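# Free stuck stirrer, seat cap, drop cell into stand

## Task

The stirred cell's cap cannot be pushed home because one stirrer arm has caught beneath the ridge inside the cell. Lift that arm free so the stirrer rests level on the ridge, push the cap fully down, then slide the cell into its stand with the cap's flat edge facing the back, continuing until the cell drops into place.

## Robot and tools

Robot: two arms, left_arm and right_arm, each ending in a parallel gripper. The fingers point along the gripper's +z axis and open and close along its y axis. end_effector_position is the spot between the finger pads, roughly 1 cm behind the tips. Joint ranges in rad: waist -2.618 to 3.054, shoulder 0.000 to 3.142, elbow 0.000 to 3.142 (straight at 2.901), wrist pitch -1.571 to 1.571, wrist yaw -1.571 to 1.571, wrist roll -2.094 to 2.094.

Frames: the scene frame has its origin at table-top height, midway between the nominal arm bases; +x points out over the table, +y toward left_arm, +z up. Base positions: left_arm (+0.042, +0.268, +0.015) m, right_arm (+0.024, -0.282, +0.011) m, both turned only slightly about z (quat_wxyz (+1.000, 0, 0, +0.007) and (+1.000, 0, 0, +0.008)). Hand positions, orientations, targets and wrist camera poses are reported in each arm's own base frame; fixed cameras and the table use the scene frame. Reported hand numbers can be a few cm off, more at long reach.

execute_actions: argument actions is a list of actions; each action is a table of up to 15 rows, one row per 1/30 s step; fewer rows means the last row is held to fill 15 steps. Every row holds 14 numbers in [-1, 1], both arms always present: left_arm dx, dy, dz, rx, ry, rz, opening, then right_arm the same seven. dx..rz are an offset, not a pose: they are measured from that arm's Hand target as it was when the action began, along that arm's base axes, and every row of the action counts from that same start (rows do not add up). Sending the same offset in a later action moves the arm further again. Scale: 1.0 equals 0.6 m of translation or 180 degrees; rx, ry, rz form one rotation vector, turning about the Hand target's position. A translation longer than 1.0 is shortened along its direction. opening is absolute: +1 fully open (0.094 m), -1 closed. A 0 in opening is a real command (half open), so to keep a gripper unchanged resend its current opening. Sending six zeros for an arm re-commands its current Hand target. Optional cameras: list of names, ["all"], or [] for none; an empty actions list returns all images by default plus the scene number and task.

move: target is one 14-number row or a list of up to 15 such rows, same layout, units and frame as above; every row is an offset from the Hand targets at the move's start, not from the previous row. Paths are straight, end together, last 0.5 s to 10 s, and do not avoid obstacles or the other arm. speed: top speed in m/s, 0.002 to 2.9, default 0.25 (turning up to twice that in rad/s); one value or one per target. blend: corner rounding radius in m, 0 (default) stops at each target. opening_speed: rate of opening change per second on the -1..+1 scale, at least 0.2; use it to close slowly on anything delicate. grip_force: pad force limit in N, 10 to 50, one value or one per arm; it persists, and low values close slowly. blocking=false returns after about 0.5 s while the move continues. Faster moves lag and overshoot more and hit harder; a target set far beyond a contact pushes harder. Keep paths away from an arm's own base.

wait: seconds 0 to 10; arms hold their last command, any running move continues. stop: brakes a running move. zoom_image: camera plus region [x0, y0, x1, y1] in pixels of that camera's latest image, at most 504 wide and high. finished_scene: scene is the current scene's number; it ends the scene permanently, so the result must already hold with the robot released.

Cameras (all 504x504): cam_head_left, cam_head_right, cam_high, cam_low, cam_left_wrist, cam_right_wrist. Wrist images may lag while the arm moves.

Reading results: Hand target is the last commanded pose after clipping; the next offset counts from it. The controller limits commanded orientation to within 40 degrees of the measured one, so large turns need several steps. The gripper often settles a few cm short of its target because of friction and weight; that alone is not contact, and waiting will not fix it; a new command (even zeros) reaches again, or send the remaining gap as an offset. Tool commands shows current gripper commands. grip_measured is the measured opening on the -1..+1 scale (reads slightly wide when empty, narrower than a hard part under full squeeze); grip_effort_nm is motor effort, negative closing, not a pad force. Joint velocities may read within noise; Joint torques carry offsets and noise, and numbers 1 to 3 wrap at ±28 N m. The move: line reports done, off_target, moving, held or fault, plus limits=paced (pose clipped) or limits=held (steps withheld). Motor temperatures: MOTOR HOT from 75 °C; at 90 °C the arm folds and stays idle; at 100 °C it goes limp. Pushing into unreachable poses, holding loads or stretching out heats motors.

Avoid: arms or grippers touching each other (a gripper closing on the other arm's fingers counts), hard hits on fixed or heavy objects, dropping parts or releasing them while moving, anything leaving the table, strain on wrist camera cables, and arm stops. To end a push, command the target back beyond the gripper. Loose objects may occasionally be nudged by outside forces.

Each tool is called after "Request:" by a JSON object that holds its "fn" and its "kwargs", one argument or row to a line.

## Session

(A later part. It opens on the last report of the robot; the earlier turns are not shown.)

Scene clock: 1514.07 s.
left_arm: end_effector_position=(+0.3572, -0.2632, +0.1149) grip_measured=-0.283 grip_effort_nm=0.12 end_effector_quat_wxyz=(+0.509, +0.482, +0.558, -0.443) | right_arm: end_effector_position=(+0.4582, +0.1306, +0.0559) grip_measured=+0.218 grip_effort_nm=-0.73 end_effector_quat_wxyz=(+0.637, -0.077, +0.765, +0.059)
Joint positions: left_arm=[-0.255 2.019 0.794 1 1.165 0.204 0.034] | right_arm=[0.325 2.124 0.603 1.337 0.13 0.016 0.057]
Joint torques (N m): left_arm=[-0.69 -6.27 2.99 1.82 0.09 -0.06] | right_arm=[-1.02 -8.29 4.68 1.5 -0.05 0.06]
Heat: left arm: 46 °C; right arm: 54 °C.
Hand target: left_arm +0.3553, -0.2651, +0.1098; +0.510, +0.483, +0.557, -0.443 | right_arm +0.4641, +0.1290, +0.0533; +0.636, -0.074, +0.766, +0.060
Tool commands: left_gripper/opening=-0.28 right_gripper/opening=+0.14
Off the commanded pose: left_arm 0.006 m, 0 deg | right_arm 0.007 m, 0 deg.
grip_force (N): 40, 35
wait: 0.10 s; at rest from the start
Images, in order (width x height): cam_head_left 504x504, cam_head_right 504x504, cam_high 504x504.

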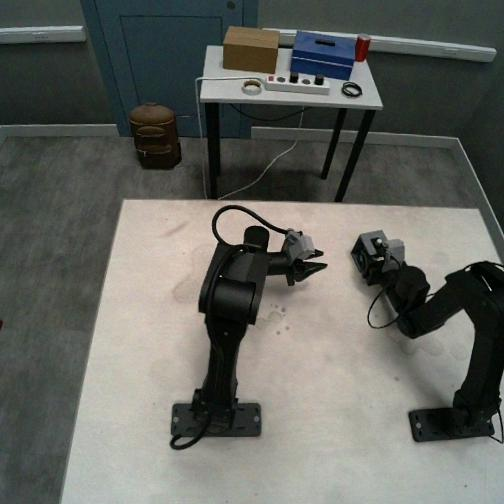

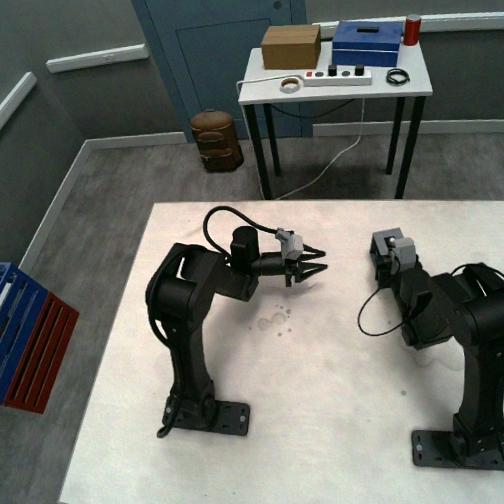

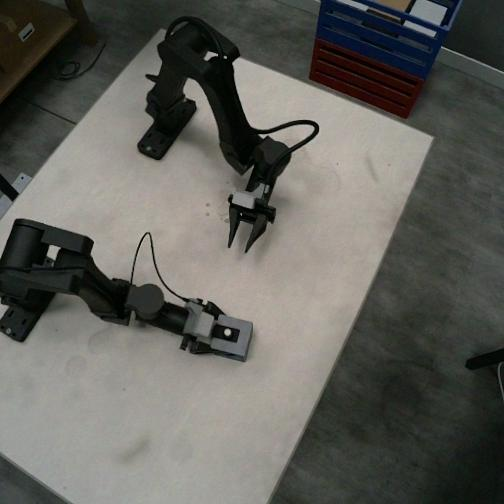

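Request:
{"fn": "move", "kwargs": {
  "target": [0,0,0,0,0,0,-0.28,0.008,0.0013,-0.006,-0.0003,0.002,0,0.14],
  "speed": 0.03,
  "cameras": ["cam_left_wrist","cam_low","cam_right_wrist"]
}}

Request:
{"fn": "zoom_image", "kwargs": {
  "camera": "cam_left_wrist",
  "region": [80, 160, 280, 370]
}}

Request:
{"fn": "zoom_image", "kwargs": {
  "camera": "cam_left_wrist",
  "region": [190, 160, 270, 240]
}}

Scene clock: 1534.17 s.
left_arm: end_effector_position=(+0.3572, -0.2632, +0.1149) grip_measured=-0.283 grip_effort_nm=0.13 end_effector_quat_wxyz=(+0.509, +0.482, +0.558, -0.443) | right_arm: end_effector_position=(+0.4634, +0.1326, +0.0559) grip_measured=+0.218 grip_effort_nm=-0.73 end_effector_quat_wxyz=(+0.639, -0.077, +0.763, +0.060)
Joint positions: left_arm=[-0.255 2.019 0.794 1 1.165 0.204 0.034] | right_arm=[0.325 2.138 0.626 1.334 0.128 0.016 0.057]
Joint torques (N m): left_arm=[-0.73 -6.37 2.84 1.87 0.09 -0.03] | right_arm=[-1.24 -8.25 4.64 1.43 -0.06 0.07]
Heat: left arm: 46 °C; right arm: 53 °C.
Hand target: left_arm +0.3553, -0.2651, +0.1098; +0.510, +0.483, +0.557, -0.443 | right_arm +0.4689, +0.1297, +0.0497; +0.634, -0.074, +0.768, +0.060
Off the commanded pose: left_arm 0.006 m, 0 deg | right_arm 0.009 m, 1 deg.
grip_force (N): 40, 35
move: done
camera_calibration:
cam_left_wrist: T_world_to_cam=[[-0.993046, -0.117337, -0.00958249, 0.325796], [-0.0504608, 0.497772, -0.865839, 0.286812], [0.106365, -0.859334, -0.500231, -0.120904], [0, 0, 0, 1]] pos_world=[0.350863, -0.208436, 0.190975]
cam_right_wrist: T_world_to_cam=[[0.192682, -0.981014, 0.0220307, 0.0381739], [-0.522138, -0.121511, -0.84416, 0.348529], [0.83081, 0.151152, -0.535638, -0.287065], [0, 0, 0, 1]] pos_world=[0.413122, 0.12319, 0.139611]
Images, in order (width x height): cam_low 504x504, cam_left_wrist 504x504, cam_right_wrist 504x504.

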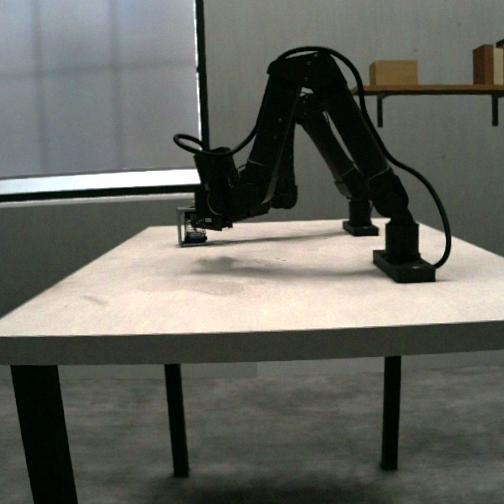

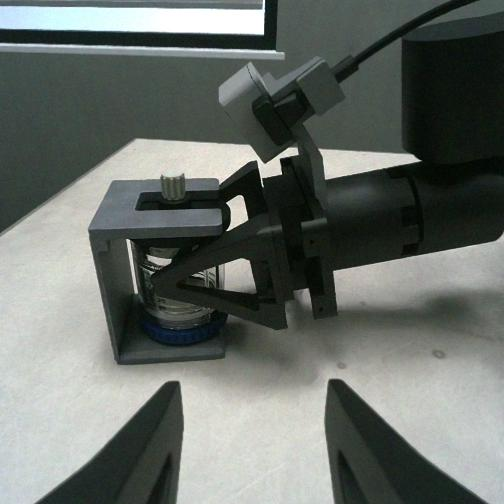

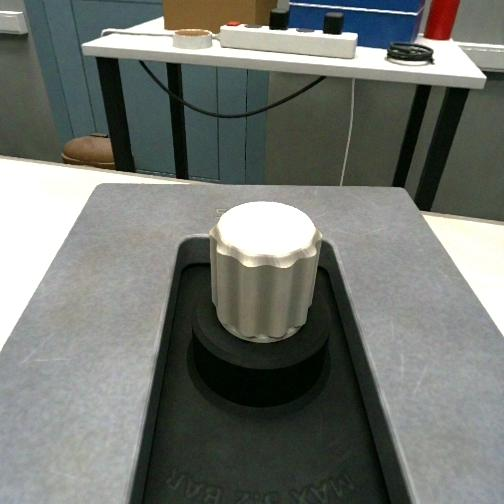

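Scaled by 2.400 from the camera's 504x504 image, which has a finer 720x720 frame.

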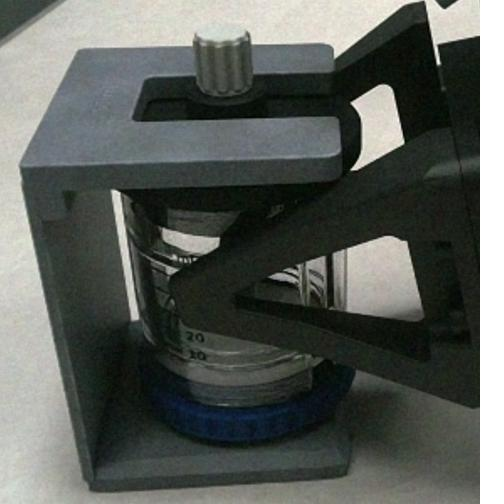

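Scaled by 6.300 from the camera's 504x504 image, which has a finer 720x720 frame.

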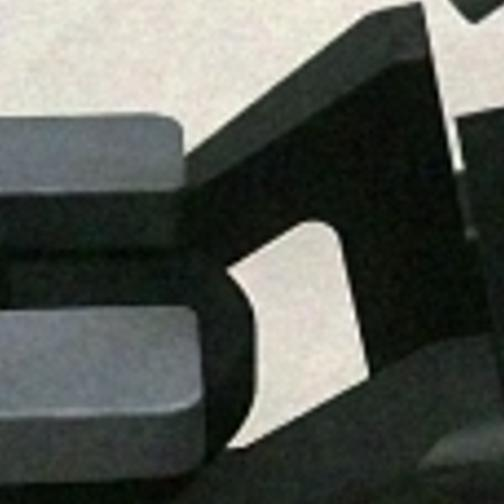

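Request:
{"fn": "move", "kwargs": {
  "target": [0,0,0,0,0,0,-0.28,-0.004,-0.0007,0,0,0,0,0.14],
  "speed": 0.03
}}

Request:
{"fn": "move", "kwargs": {
  "target": [0,0,0,0,0,0,-0.28,0,0,0,0,0,0,0.5],
  "opening_speed": 0.4,
  "cameras": ["cam_left_wrist","cam_low","cam_right_wrist"]
}}

Request:
{"fn": "zoom_image", "kwargs": {
  "camera": "cam_left_wrist",
  "region": [80, 160, 280, 370]
}}

Request:
{"fn": "zoom_image", "kwargs": {
  "camera": "cam_low",
  "region": [170, 200, 225, 255]
}}

Scene clock: 1564.27 s.
left_arm: end_effector_position=(+0.3572, -0.2632, +0.1149) grip_measured=-0.283 grip_effort_nm=0.12 end_effector_quat_wxyz=(+0.509, +0.482, +0.558, -0.443) | right_arm: end_effector_position=(+0.4634, +0.1326, +0.0559) grip_measured=+0.218 grip_effort_nm=-0.73 end_effector_quat_wxyz=(+0.639, -0.077, +0.763, +0.060)
Joint positions: left_arm=[-0.255 2.019 0.794 1 1.165 0.204 0.034] | right_arm=[0.325 2.138 0.626 1.334 0.128 0.016 0.057]
Joint torques (N m): left_arm=[-0.65 -6.39 3 1.87 0.11 -0.04] | right_arm=[-1.13 -8.57 3.89 1.5 -0.06 0.07]
Motor temperatures (°C): left_arm=[29 38 33 46 30 28 27] | right_arm=[29 36 32 50 28 26 30]
Heat: left arm: 46 °C; right arm: 50 °C.
Hand target: left_arm +0.3553, -0.2651, +0.1098; +0.510, +0.483, +0.557, -0.443 | right_arm +0.4665, +0.1293, +0.0497; +0.634, -0.074, +0.768, +0.060
Off the commanded pose: left_arm 0.006 m, 0 deg | right_arm 0.008 m, 1 deg.
grip_force (N): 40, 35
move: done

Scene clock: 1565.37 s.
left_arm: end_effector_position=(+0.3572, -0.2632, +0.1149) grip_measured=-0.283 grip_effort_nm=0.12 end_effector_quat_wxyz=(+0.509, +0.482, +0.558, -0.443) | right_arm: end_effector_position=(+0.4634, +0.1316, +0.0543) grip_measured=+0.498 grip_effort_nm=0.15 end_effector_quat_wxyz=(+0.637, -0.077, +0.765, +0.059)
Joint positions: left_arm=[-0.255 2.019 0.794 1 1.165 0.204 0.034] | right_arm=[0.322 2.138 0.626 1.327 0.128 0.016 0.07]
Joint torques (N m): left_arm=[-0.68 -6.35 2.91 1.81 0.07 -0.04] | right_arm=[-0.92 -8.5 3.95 1.55 -0.05 0.06]
Heat: left arm: 46 °C; right arm: 50 °C.
Hand target: left_arm +0.3553, -0.2651, +0.1098; +0.510, +0.483, +0.557, -0.443 | right_arm +0.4665, +0.1293, +0.0497; +0.634, -0.074, +0.768, +0.060
Off the commanded pose: left_arm 0.006 m, 0 deg | right_arm 0.006 m, 1 deg.
grip_force (N): 40, 35
move: done
camera_calibration:
cam_left_wrist: T_world_to_cam=[[-0.993046, -0.117337, -0.00958249, 0.325796], [-0.0504608, 0.497772, -0.865839, 0.286812], [0.106365, -0.859334, -0.500231, -0.120904], [0, 0, 0, 1]] pos_world=[0.350863, -0.208436, 0.190975]
cam_right_wrist: T_world_to_cam=[[0.191344, -0.98126, 0.0227131, 0.037912], [-0.527549, -0.12233, -0.840671, 0.349477], [0.827695, 0.148875, -0.54107, -0.285757], [0, 0, 0, 1]] pos_world=[0.413632, 0.122495, 0.13832]
Images, in order (width x height): cam_low 504x504, cam_left_wrist 504x504, cam_right_wrist 504x504.

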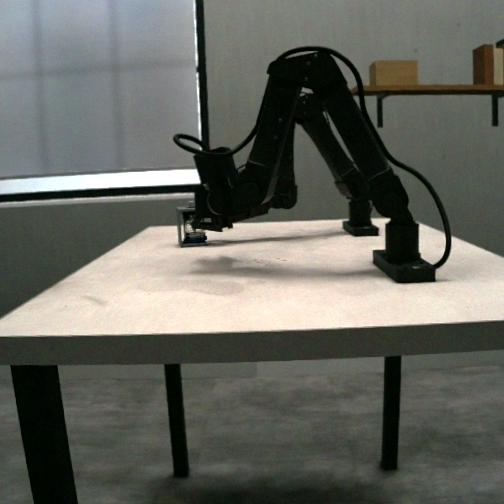

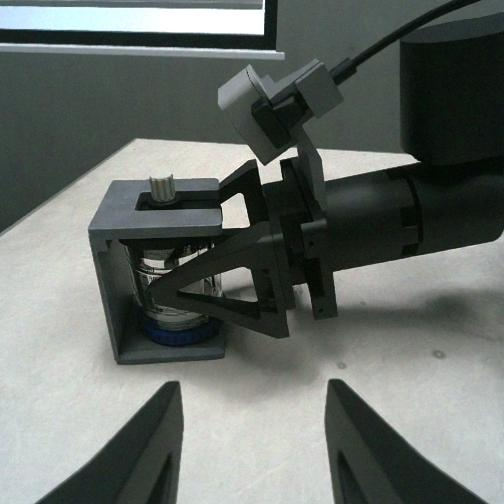

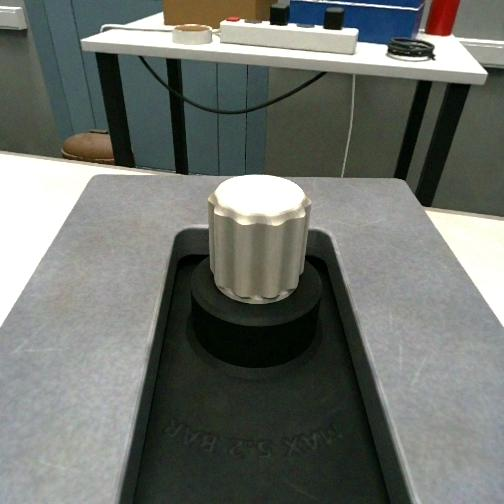

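Scaled by 2.400 from the camera's 504x504 image, which has a finer 720x720 frame.

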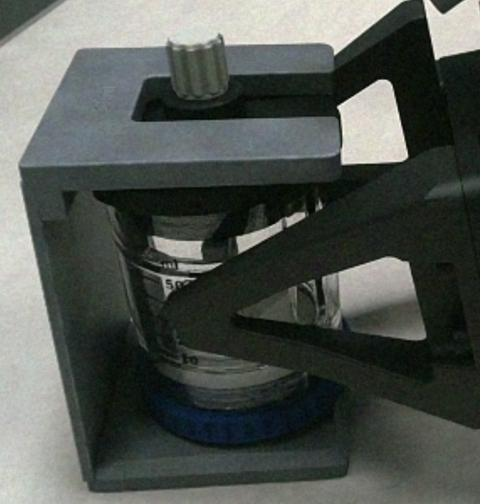

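Scaled by 9.164 from the camera's 504x504 image, which has a finer 720x720 frame.

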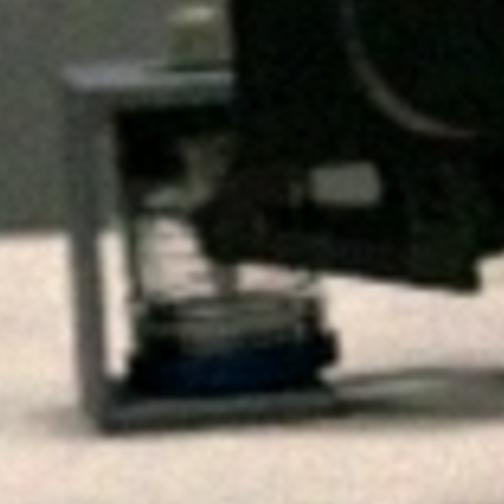

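Request:
{"fn": "move", "kwargs": {
  "target": [
    [0,0,0,0,0,0,-0.28,-0.075,-0.0128,-0.003,0,0,0,0.5],
    [0,0,0,0,0,0,-0.28,-0.075,-0.0128,-0.012,0,0,0,-0.3]
  ],
  "speed": 0.08,
  "cameras": ["cam_left_wrist","cam_low","cam_right_wrist"]
}}

Request:
{"fn": "zoom_image", "kwargs": {
  "camera": "cam_left_wrist",
  "region": [80, 160, 280, 370]
}}

Request:
{"fn": "zoom_image", "kwargs": {
  "camera": "cam_low",
  "region": [170, 200, 225, 255]
}}

Scene clock: 1576.07 s.
left_arm: end_effector_position=(+0.3572, -0.2632, +0.1149) grip_measured=-0.283 grip_effort_nm=0.12 end_effector_quat_wxyz=(+0.509, +0.482, +0.558, -0.443) | right_arm: end_effector_position=(+0.4217, +0.1188, +0.0368) grip_measured=-0.297 grip_effort_nm=-0.11 end_effector_quat_wxyz=(+0.624, -0.077, +0.776, +0.055)
Joint positions: left_arm=[-0.255 2.019 0.794 1 1.165 0.204 0.034] | right_arm=[0.329 2.138 0.457 1.462 0.138 0.02 0.033]
Joint torques (N m): left_arm=[-0.64 -6.32 3.03 1.84 0.1 -0.04] | right_arm=[0.69 -8.62 2.22 1.9 0.08 0.08]
Heat: left arm: 46 °C; right arm: 51 °C.
Hand target: left_arm +0.3553, -0.2651, +0.1098; +0.510, +0.483, +0.557, -0.443 | right_arm +0.4216, +0.1215, +0.0425; +0.634, -0.074, +0.768, +0.060
Off the commanded pose: left_arm 0.006 m, 0 deg | right_arm 0.006 m, 2 deg.
grip_force (N): 40, 35
move: done
camera_calibration:
cam_left_wrist: T_world_to_cam=[[-0.993046, -0.117337, -0.00958249, 0.325796], [-0.0504608, 0.497772, -0.865839, 0.286812], [0.106365, -0.859334, -0.500231, -0.120904], [0, 0, 0, 1]] pos_world=[0.350863, -0.208436, 0.190975]
cam_right_wrist: T_world_to_cam=[[0.187819, -0.981865, 0.0257884, 0.0350799], [-0.55546, -0.127833, -0.821658, 0.322891], [0.810054, 0.139998, -0.569397, -0.249272], [0, 0, 0, 1]] pos_world=[0.374688, 0.110618, 0.122467]
Images, in order (width x height): cam_low 504x504, cam_left_wrist 504x504, cam_right_wrist 504x504.

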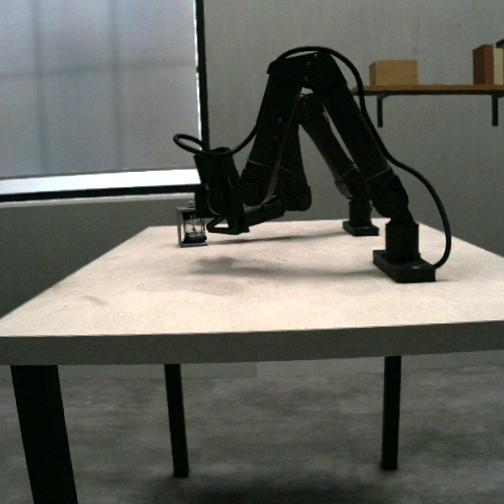

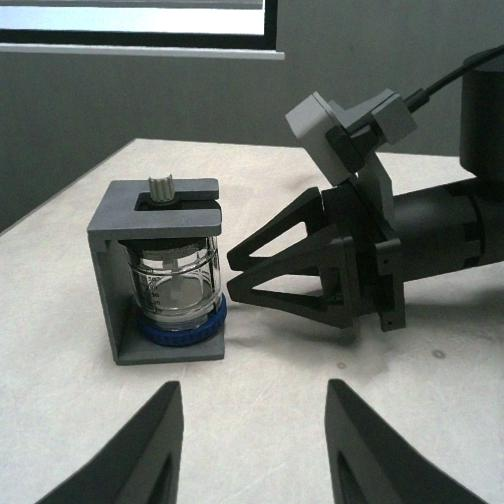

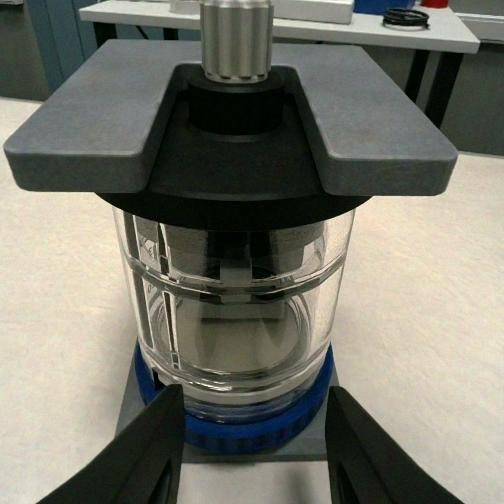

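Scaled by 2.400 from the camera's 504x504 image, which has a finer 720x720 frame.

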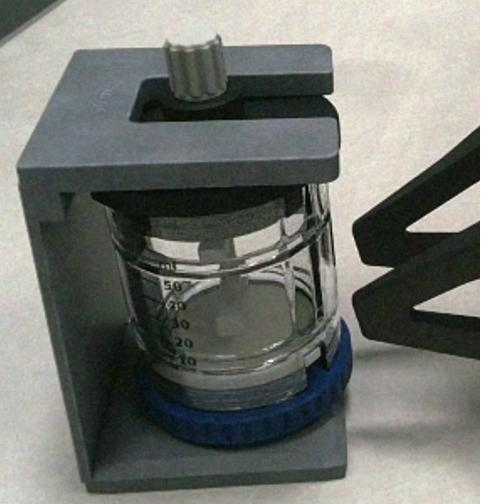

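Scaled by 9.164 from the camera's 504x504 image, which has a finer 720x720 frame.

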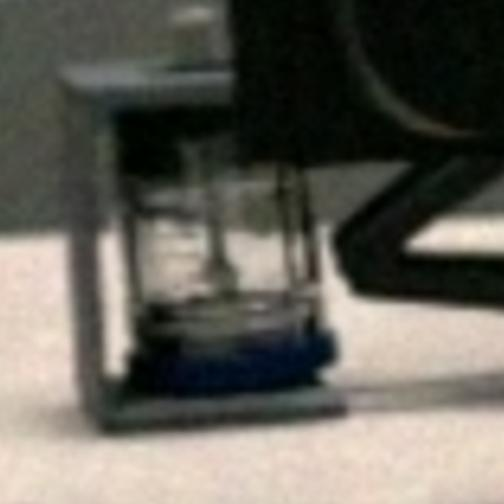

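Request:
{"fn": "move", "kwargs": {
  "target": [
    [0,0,0,0,0,0,-0.28,0,0.014,-0.008,0,0,0,-0.3],
    [0,0,0,0,0,0,-0.28,0.008,0.0112,-0.008,0,0,0,-0.3]
  ],
  "speed": 0.05,
  "cameras": ["cam_left_wrist","cam_low","cam_right_wrist"]
}}

Request:
{"fn": "zoom_image", "kwargs": {
  "camera": "cam_left_wrist",
  "region": [80, 160, 280, 370]
}}

Request:
{"fn": "zoom_image", "kwargs": {
  "camera": "cam_low",
  "region": [170, 200, 250, 255]
}}

Scene clock: 1594.63 s.
left_arm: end_effector_position=(+0.3572, -0.2632, +0.1149) grip_measured=-0.283 grip_effort_nm=0.13 end_effector_quat_wxyz=(+0.509, +0.482, +0.558, -0.443) | right_arm: end_effector_position=(+0.4217, +0.1279, +0.0349) grip_measured=-0.297 grip_effort_nm=-0.11 end_effector_quat_wxyz=(+0.626, -0.078, +0.774, +0.057)
Joint positions: left_arm=[-0.255 2.019 0.794 1 1.165 0.204 0.034] | right_arm=[0.359 2.159 0.47 1.473 0.165 0.025 0.033]
Joint torques (N m): left_arm=[-0.69 -6.41 2.96 1.84 0.09 -0.05] | right_arm=[-0.43 -7.66 3.44 1.8 -0.01 0.06]
Heat: left arm: 46 °C; right arm: 52 °C.
Hand target: left_arm +0.3553, -0.2651, +0.1098; +0.510, +0.483, +0.557, -0.443 | right_arm +0.4263, +0.1282, +0.0376; +0.634, -0.074, +0.768, +0.060
Off the commanded pose: left_arm 0.006 m, 0 deg | right_arm 0.005 m, 1 deg.
grip_force (N): 40, 35
move: done
camera_calibration:
cam_left_wrist: T_world_to_cam=[[-0.993046, -0.117337, -0.00958249, 0.325796], [-0.0504608, 0.497772, -0.865839, 0.286812], [0.106365, -0.859334, -0.500231, -0.120904], [0, 0, 0, 1]] pos_world=[0.350863, -0.208436, 0.190975]
cam_right_wrist: T_world_to_cam=[[0.190922, -0.981273, 0.0255475, 0.0427235], [-0.550985, -0.128669, -0.824536, 0.320814], [0.812382, 0.143345, -0.565232, -0.253297], [0, 0, 0, 1]] pos_world=[0.37438, 0.119511, 0.12026]
Images, in order (width x height): cam_low 504x504, cam_left_wrist 504x504, cam_right_wrist 504x504.

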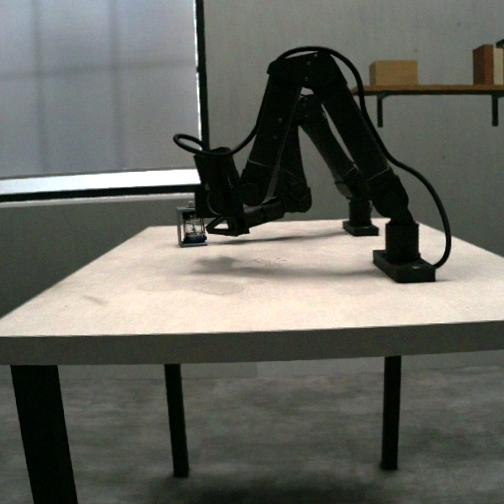

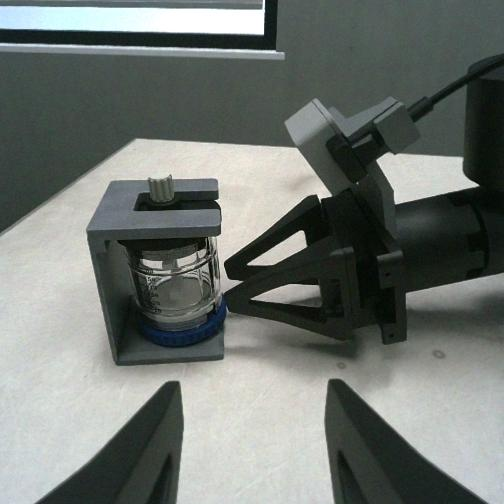

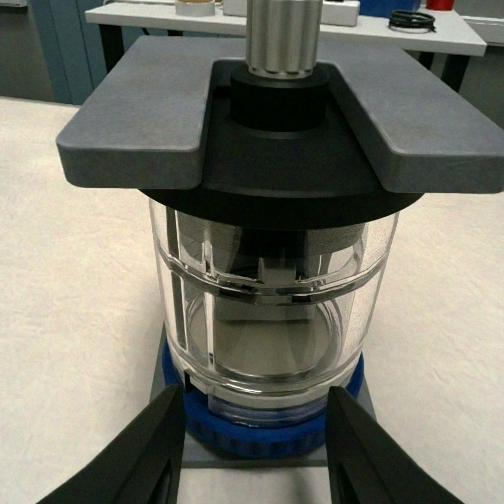

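Scaled by 2.400 from the camera's 504x504 image, which has a finer 720x720 frame.

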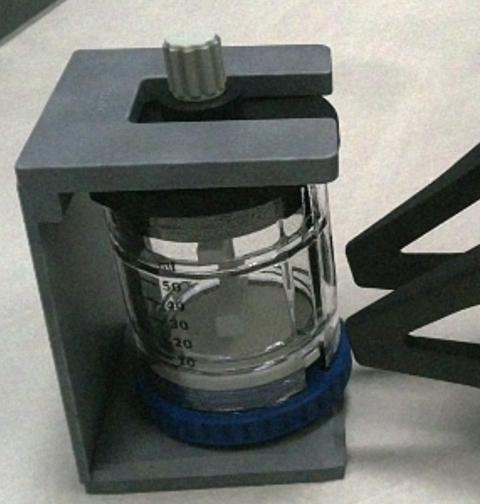

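Scaled by 6.300 from the camera's 504x504 image, which has a finer 720x720 frame.

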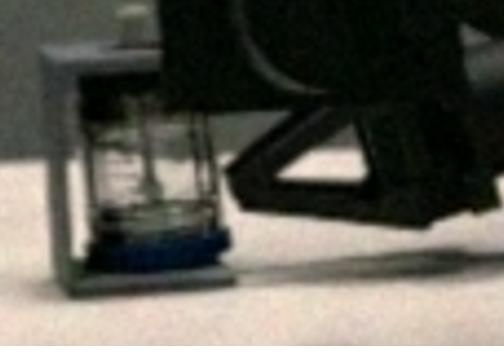

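Request:
{"fn": "move", "kwargs": {
  "target": [0,0,0,0,0,0,-0.28,0.018,-0.001,-0.004,0,0,0,-0.3],
  "speed": 0.03,
  "cameras": ["cam_left_wrist","cam_low","cam_right_wrist"]
}}

Request:
{"fn": "zoom_image", "kwargs": {
  "camera": "cam_left_wrist",
  "region": [80, 160, 280, 370]
}}

Request:
{"fn": "zoom_image", "kwargs": {
  "camera": "cam_low",
  "region": [170, 200, 250, 255]
}}

Scene clock: 1600.90 s.
left_arm: end_effector_position=(+0.3572, -0.2632, +0.1149) grip_measured=-0.283 grip_effort_nm=0.12 end_effector_quat_wxyz=(+0.510, +0.482, +0.558, -0.443) | right_arm: end_effector_position=(+0.4318, +0.1282, +0.0358) grip_measured=-0.297 grip_effort_nm=-0.11 end_effector_quat_wxyz=(+0.631, -0.075, +0.770, +0.058)
Joint positions: left_arm=[-0.255 2.019 0.794 1.001 1.165 0.204 0.034] | right_arm=[0.349 2.18 0.509 1.472 0.157 0.025 0.033]
Joint torques (N m): left_arm=[-0.75 -6.43 2.92 1.84 0.05 -0.07] | right_arm=[-0.85 -8.02 3.88 1.6 -0.08 0.03]
Heat: left arm: 46 °C; right arm: 52 °C.
Hand target: left_arm +0.3553, -0.2652, +0.1098; +0.510, +0.483, +0.557, -0.443 | right_arm +0.4371, +0.1278, +0.0353; +0.634, -0.074, +0.768, +0.060
Off the commanded pose: left_arm 0.006 m, 0 deg | right_arm 0.005 m, 0 deg.
grip_force (N): 40, 35
move: done
camera_calibration:
cam_left_wrist: T_world_to_cam=[[-0.993044, -0.117316, -0.0100149, 0.325883], [-0.0500689, 0.497736, -0.865882, 0.286676], [0.106567, -0.859358, -0.500148, -0.120996], [0, 0, 0, 1]] pos_world=[0.350864, -0.208436, 0.190975]
cam_right_wrist: T_world_to_cam=[[0.187813, -0.98197, 0.0214974, 0.0426787], [-0.539975, -0.121509, -0.832864, 0.32185], [0.820459, 0.144814, -0.55306, -0.265071], [0, 0, 0, 1]] pos_world=[0.383256, 0.119403, 0.12054]
Images, in order (width x height): cam_low 504x504, cam_left_wrist 504x504, cam_right_wrist 504x504.

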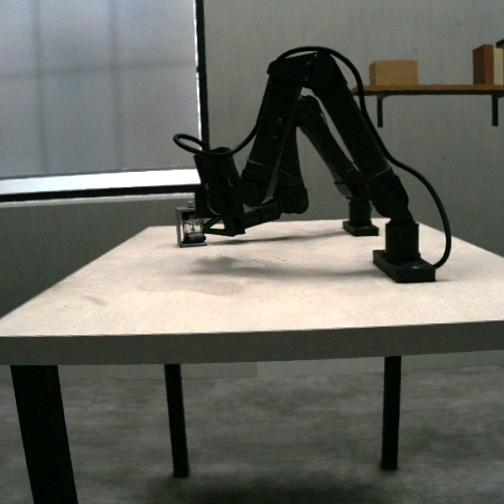

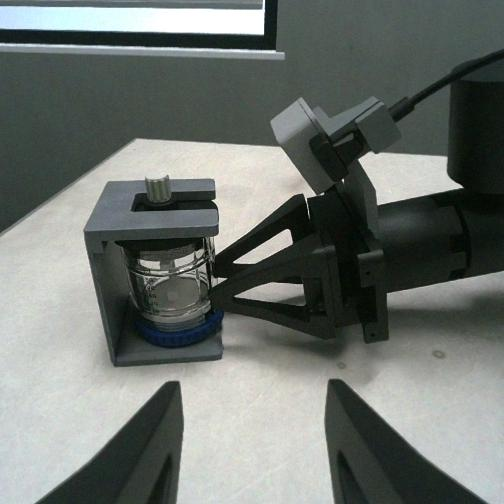

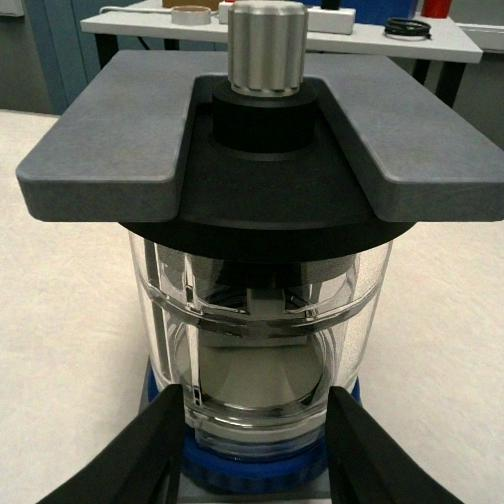

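Scaled by 2.400 from the camera's 504x504 image, which has a finer 720x720 frame.

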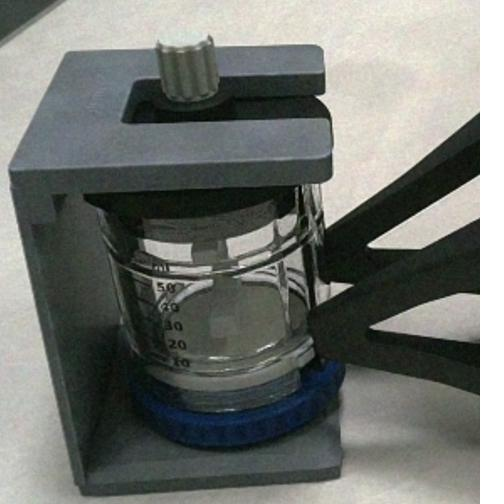

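Scaled by 6.300 from the camera's 504x504 image, which has a finer 720x720 frame.

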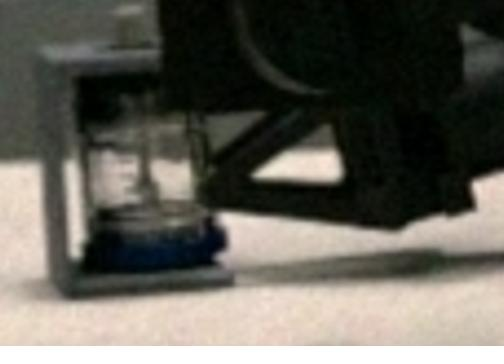

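Request:
{"fn": "move", "kwargs": {
  "target": [0,0,0,0,0,0,-0.28,0.015,0.0026,-0.006,0,0,0,-0.3],
  "speed": 0.03,
  "cameras": ["cam_left_wrist","cam_low","cam_right_wrist"]
}}

Request:
{"fn": "zoom_image", "kwargs": {
  "camera": "cam_left_wrist",
  "region": [60, 160, 260, 370]
}}

Request:
{"fn": "zoom_image", "kwargs": {
  "camera": "cam_low",
  "region": [170, 200, 250, 255]
}}

Scene clock: 1611.83 s.
left_arm: end_effector_position=(+0.3572, -0.2632, +0.1149) grip_measured=-0.283 grip_effort_nm=0.13 end_effector_quat_wxyz=(+0.510, +0.482, +0.558, -0.443) | right_arm: end_effector_position=(+0.4415, +0.1306, +0.0356) grip_measured=-0.297 grip_effort_nm=-0.11 end_effector_quat_wxyz=(+0.636, -0.074, +0.766, +0.060)
Joint positions: left_arm=[-0.255 2.019 0.794 1.001 1.165 0.204 0.034] | right_arm=[0.344 2.205 0.549 1.468 0.151 0.025 0.033]
Joint torques (N m): left_arm=[-0.73 -6.27 2.95 1.85 0.08 -0.05] | right_arm=[-1.01 -8.16 3.88 1.51 -0.07 0.01]
Heat: left arm: 46 °C; right arm: 51 °C.
Hand target: left_arm +0.3553, -0.2652, +0.1098; +0.510, +0.483, +0.557, -0.443 | right_arm +0.4461, +0.1292, +0.0317; +0.634, -0.074, +0.768, +0.060
Off the commanded pose: left_arm 0.006 m, 0 deg | right_arm 0.006 m, 0 deg.
grip_force (N): 40, 35
move: done
camera_calibration:
cam_left_wrist: T_world_to_cam=[[-0.993044, -0.117316, -0.0100149, 0.325883], [-0.0500689, 0.497736, -0.865882, 0.286676], [0.106567, -0.859358, -0.500148, -0.120996], [0, 0, 0, 1]] pos_world=[0.350864, -0.208436, 0.190975]
cam_right_wrist: T_world_to_cam=[[0.188629, -0.981874, 0.0184821, 0.0428525], [-0.530506, -0.117718, -0.839467, 0.322695], [0.826427, 0.148543, -0.543096, -0.276889], [0, 0, 0, 1]] pos_world=[0.391937, 0.121193, 0.119723]
Images, in order (width x height): cam_low 504x504, cam_left_wrist 504x504, cam_right_wrist 504x504.

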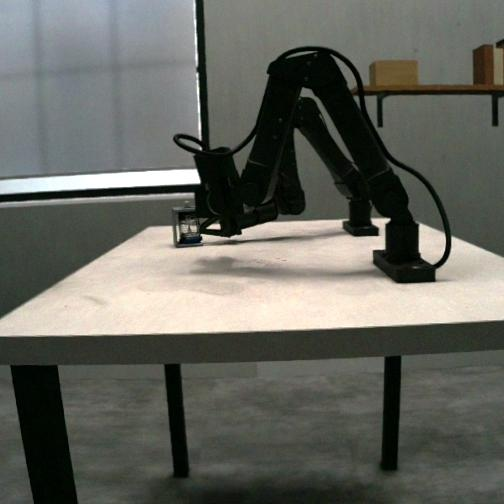

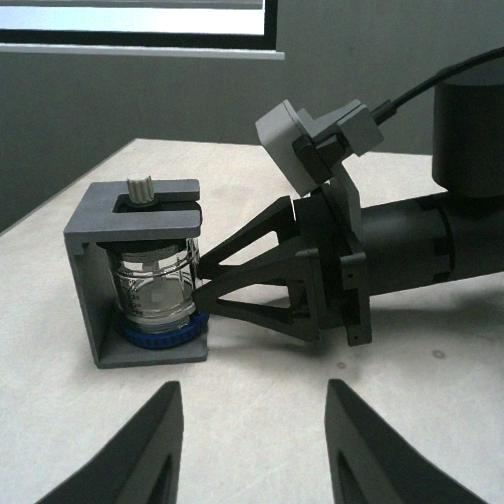

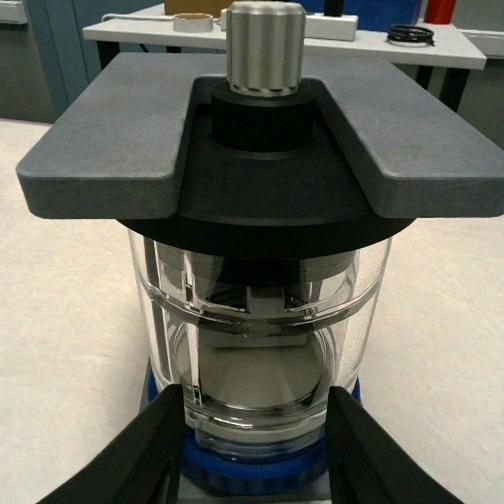

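Scaled by 2.400 from the camera's 504x504 image, which has a finer 720x720 frame.

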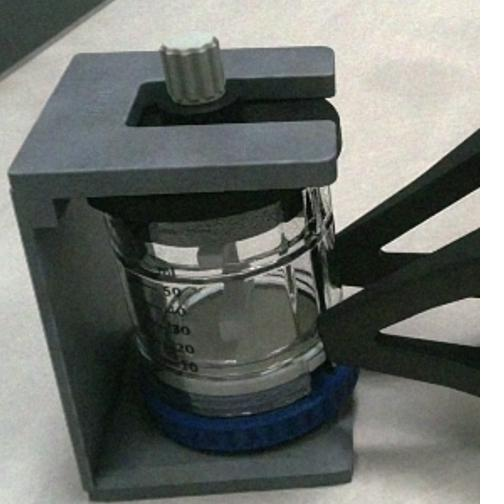

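Scaled by 6.300 from the camera's 504x504 image, which has a finer 720x720 frame.

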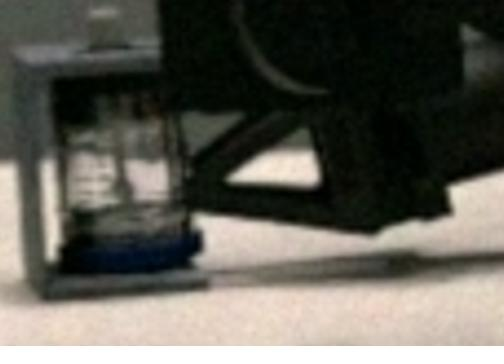

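Request:
{"fn": "move", "kwargs": {
  "target": [
    [0,0,0,0,0,0,-0.28,-0.018,-0.003,0.004,0,0,0,-0.3],
    [0,0,0,0,0,0,-0.28,-0.018,-0.004,-0.014,-0.0047,0.0273,0,-0.3]
  ],
  "speed": 0.05,
  "cameras": ["cam_left_wrist","cam_low","cam_right_wrist"]
}}

Request:
{"fn": "zoom_image", "kwargs": {
  "camera": "cam_left_wrist",
  "region": [60, 160, 260, 370]
}}

Request:
{"fn": "zoom_image", "kwargs": {
  "camera": "cam_low",
  "region": [170, 200, 250, 255]
}}

Scene clock: 1664.40 s.
left_arm: end_effector_position=(+0.3572, -0.2632, +0.1149) grip_measured=-0.283 grip_effort_nm=0.13 end_effector_quat_wxyz=(+0.510, +0.482, +0.558, -0.443) | right_arm: end_effector_position=(+0.4304, +0.1271, +0.0103) grip_measured=-0.298 grip_effort_nm=-0.11 end_effector_quat_wxyz=(+0.591, -0.080, +0.801, +0.053)
Joint positions: left_arm=[-0.255 2.019 0.794 1.001 1.165 0.204 0.034] | right_arm=[0.344 2.185 0.528 1.352 0.149 0.035 0.033]
Joint torques (N m): left_arm=[-0.65 -6.22 2.96 1.89 0.08 -0.06] | right_arm=[-0.75 -12.96 2.91 1.4 -0.05 0.05]
Heat: left arm: 47 °C; right arm: 48 °C.
Hand target: left_arm +0.3553, -0.2652, +0.1098; +0.510, +0.483, +0.557, -0.443 | right_arm +0.4353, +0.1269, +0.0233; +0.600, -0.076, +0.794, +0.058
Off the commanded pose: left_arm 0.006 m, 0 deg | right_arm 0.014 m, 2 deg.
grip_force (N): 40, 35
move: off_target (right_arm)
camera_calibration:
cam_left_wrist: T_world_to_cam=[[-0.993044, -0.117316, -0.0100149, 0.325883], [-0.0500689, 0.497736, -0.865882, 0.286676], [0.106567, -0.859358, -0.500148, -0.120996], [0, 0, 0, 1]] pos_world=[0.350864, -0.208436, 0.190975]
cam_right_wrist: T_world_to_cam=[[0.191293, -0.981184, 0.0261632, 0.040747], [-0.621023, -0.141631, -0.77089, 0.336477], [0.76009, 0.131218, -0.636431, -0.249277], [0, 0, 0, 1]] pos_world=[0.390639, 0.120346, 0.0996731]
Images, in order (width x height): cam_low 504x504, cam_left_wrist 504x504, cam_right_wrist 504x504.

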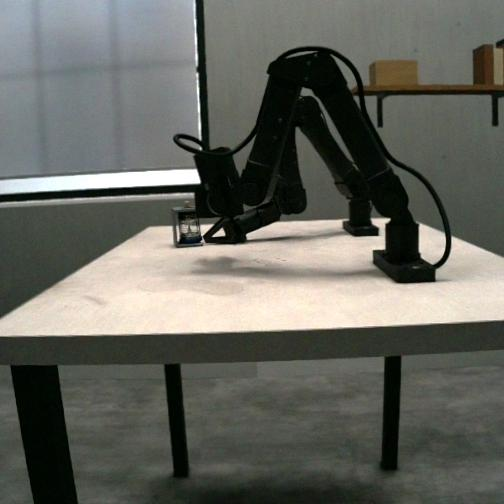

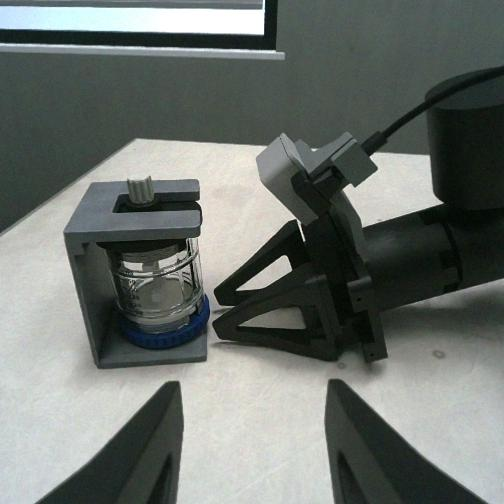

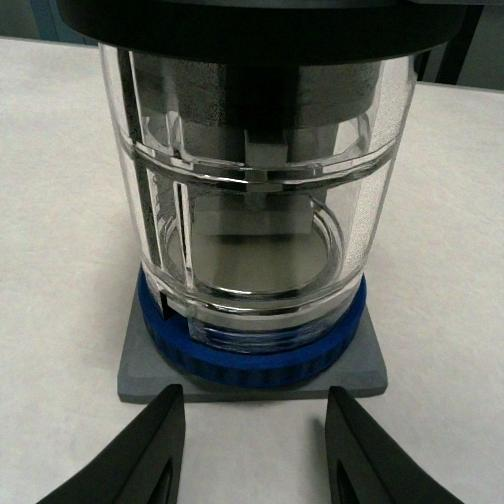

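Scaled by 2.400 from the camera's 504x504 image, which has a finer 720x720 frame.

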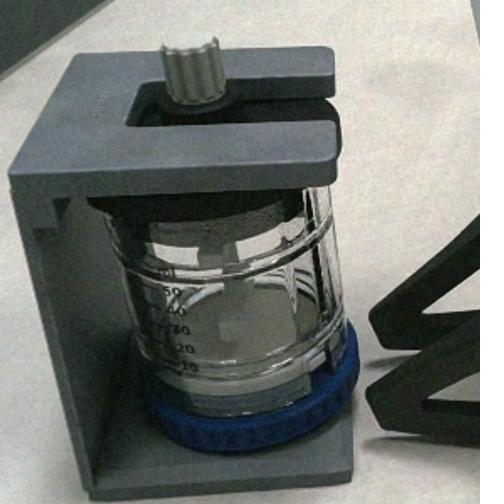

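Scaled by 6.300 from the camera's 504x504 image, which has a finer 720x720 frame.

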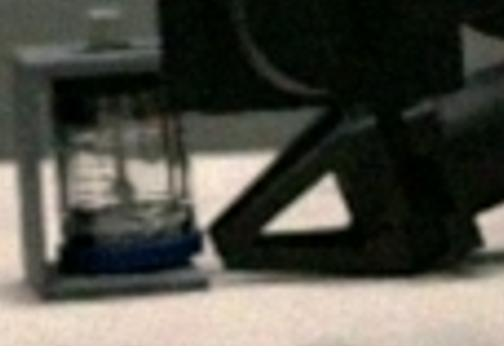

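Request:
{"fn": "move", "kwargs": {
  "target": [0,0,0,0,0,0,-0.28,0,0.002,0.008,0,0,0,-0.3],
  "speed": 0.05
}}

Request:
{"fn": "move", "kwargs": {
  "target": [0,0,0,0,0,0,-0.28,0.012,0.002,0.003,0,0,0,-0.3],
  "speed": 0.03,
  "cameras": ["cam_left_wrist","cam_low","cam_right_wrist"]
}}

Request:
{"fn": "zoom_image", "kwargs": {
  "camera": "cam_left_wrist",
  "region": [60, 160, 260, 370]
}}

Request:
{"fn": "zoom_image", "kwargs": {
  "camera": "cam_low",
  "region": [170, 200, 250, 255]
}}

Scene clock: 1672.03 s.
left_arm: end_effector_position=(+0.3572, -0.2632, +0.1149) grip_measured=-0.283 grip_effort_nm=0.13 end_effector_quat_wxyz=(+0.510, +0.482, +0.558, -0.443) | right_arm: end_effector_position=(+0.4298, +0.1269, +0.0105) grip_measured=-0.298 grip_effort_nm=-0.11 end_effector_quat_wxyz=(+0.584, -0.081, +0.806, +0.051)
Joint positions: left_arm=[-0.255 2.019 0.794 1.001 1.165 0.204 0.034] | right_arm=[0.344 2.164 0.528 1.315 0.149 0.036 0.033]
Joint torques (N m): left_arm=[-0.69 -6.41 3.06 1.81 0.07 -0.05] | right_arm=[-0.42 -13.18 2.96 1.58 -0.01 0.07]
Heat: left arm: 47 °C; right arm: 48 °C.
Hand target: left_arm +0.3553, -0.2652, +0.1098; +0.510, +0.483, +0.557, -0.443 | right_arm +0.4353, +0.1281, +0.0281; +0.600, -0.076, +0.795, +0.058
Off the commanded pose: left_arm 0.006 m, 0 deg | right_arm 0.019 m, 2 deg.
grip_force (N): 40, 35
move: off_target (right_arm)

Scene clock: 1672.87 s.
left_arm: end_effector_position=(+0.3572, -0.2632, +0.1149) grip_measured=-0.283 grip_effort_nm=0.12 end_effector_quat_wxyz=(+0.510, +0.482, +0.558, -0.443) | right_arm: end_effector_position=(+0.4329, +0.1282, +0.0089) grip_measured=-0.298 grip_effort_nm=-0.10 end_effector_quat_wxyz=(+0.580, -0.083, +0.809, +0.051)
Joint positions: left_arm=[-0.255 2.019 0.794 1.001 1.165 0.204 0.034] | right_arm=[0.344 2.164 0.544 1.288 0.147 0.036 0.033]
Joint torques (N m): left_arm=[-0.72 -6.43 2.95 1.84 0.11 -0.05] | right_arm=[-0.81 -13.42 3.89 1.49 -0.03 0.05]
Heat: left arm: 47 °C; right arm: 48 °C.
Hand target: left_arm +0.3553, -0.2652, +0.1098; +0.510, +0.483, +0.557, -0.443 | right_arm +0.4425, +0.1292, +0.0298; +0.600, -0.076, +0.795, +0.058
Off the commanded pose: left_arm 0.006 m, 0 deg | right_arm 0.023 m, 3 deg.
grip_force (N): 40, 35
move: off_target (right_arm)
camera_calibration:
cam_left_wrist: T_world_to_cam=[[-0.993044, -0.117316, -0.0100149, 0.325883], [-0.0500689, 0.497736, -0.865882, 0.286676], [0.106567, -0.859358, -0.500148, -0.120996], [0, 0, 0, 1]] pos_world=[0.350864, -0.208436, 0.190975]
cam_right_wrist: T_world_to_cam=[[0.192981, -0.980765, 0.0293151, 0.040597], [-0.639942, -0.148454, -0.753947, 0.346029], [0.743796, 0.126737, -0.656281, -0.244398], [0, 0, 0, 1]] pos_world=[0.395386, 0.12216, 0.0993036]
Images, in order (width x height): cam_low 504x504, cam_left_wrist 504x504, cam_right_wrist 504x504.

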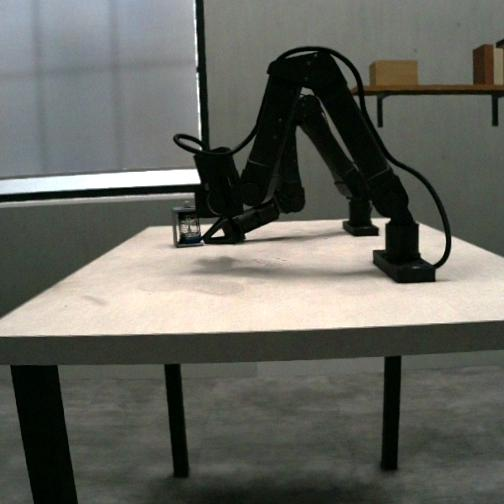

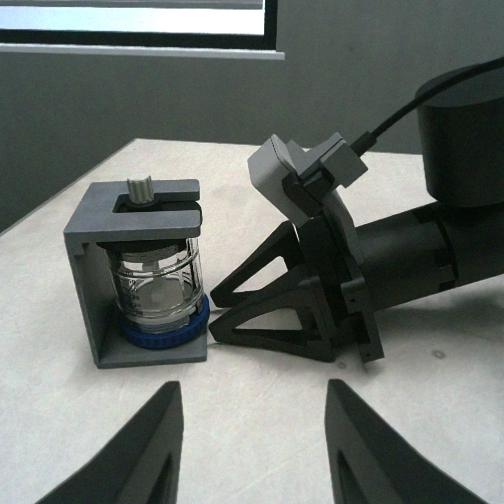

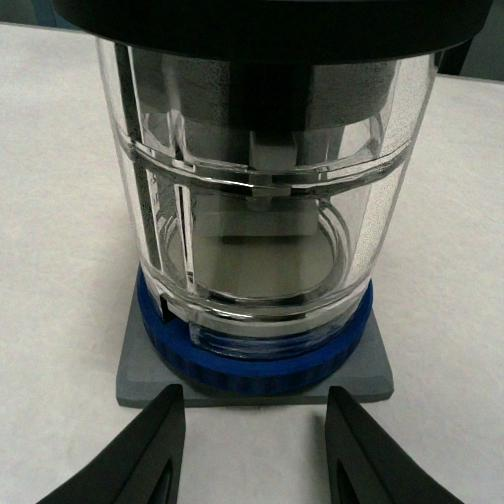

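Scaled by 2.400 from the camera's 504x504 image, which has a finer 720x720 frame.

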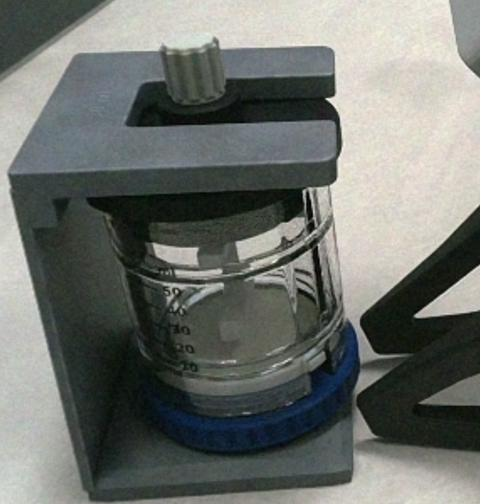

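Scaled by 6.300 from the camera's 504x504 image, which has a finer 720x720 frame.

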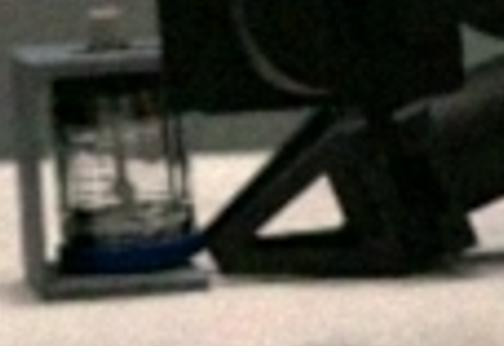

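Request:
{"fn": "move", "kwargs": {
  "target": [
    [0,0,0,0,0,0,-0.28,-0.012,-0.002,0.03,0,0,0,-0.3],
    [0,0,0,0,0,0,-0.28,-0.012,-0.002,-0.008,0,0,0,-0.3]
  ],
  "speed": 0.05
}}

Scene clock: 1680.57 s.
left_arm: end_effector_position=(+0.3572, -0.2632, +0.1149) grip_measured=-0.283 grip_effort_nm=0.13 end_effector_quat_wxyz=(+0.510, +0.482, +0.558, -0.443) | right_arm: end_effector_position=(+0.4345, +0.1288, +0.0245) grip_measured=-0.298 grip_effort_nm=-0.11 end_effector_quat_wxyz=(+0.594, -0.080, +0.798, +0.054)
Joint positions: left_arm=[-0.255 2.019 0.794 1.001 1.165 0.204 0.034] | right_arm=[0.344 2.126 0.536 1.295 0.147 0.036 0.033]
Joint torques (N m): left_arm=[-0.75 -6.32 2.92 1.85 0.1 -0.04] | right_arm=[-0.38 -8.25 2.69 1.9 0 0.07]
Heat: left arm: 47 °C; right arm: 48 °C.
Hand target: left_arm +0.3553, -0.2652, +0.1098; +0.510, +0.483, +0.557, -0.443 | right_arm +0.4354, +0.1281, +0.0252; +0.600, -0.076, +0.794, +0.058
Off the commanded pose: left_arm 0.006 m, 0 deg | right_arm 0.001 m, 1 deg.
grip_force (N): 40, 35
move: done


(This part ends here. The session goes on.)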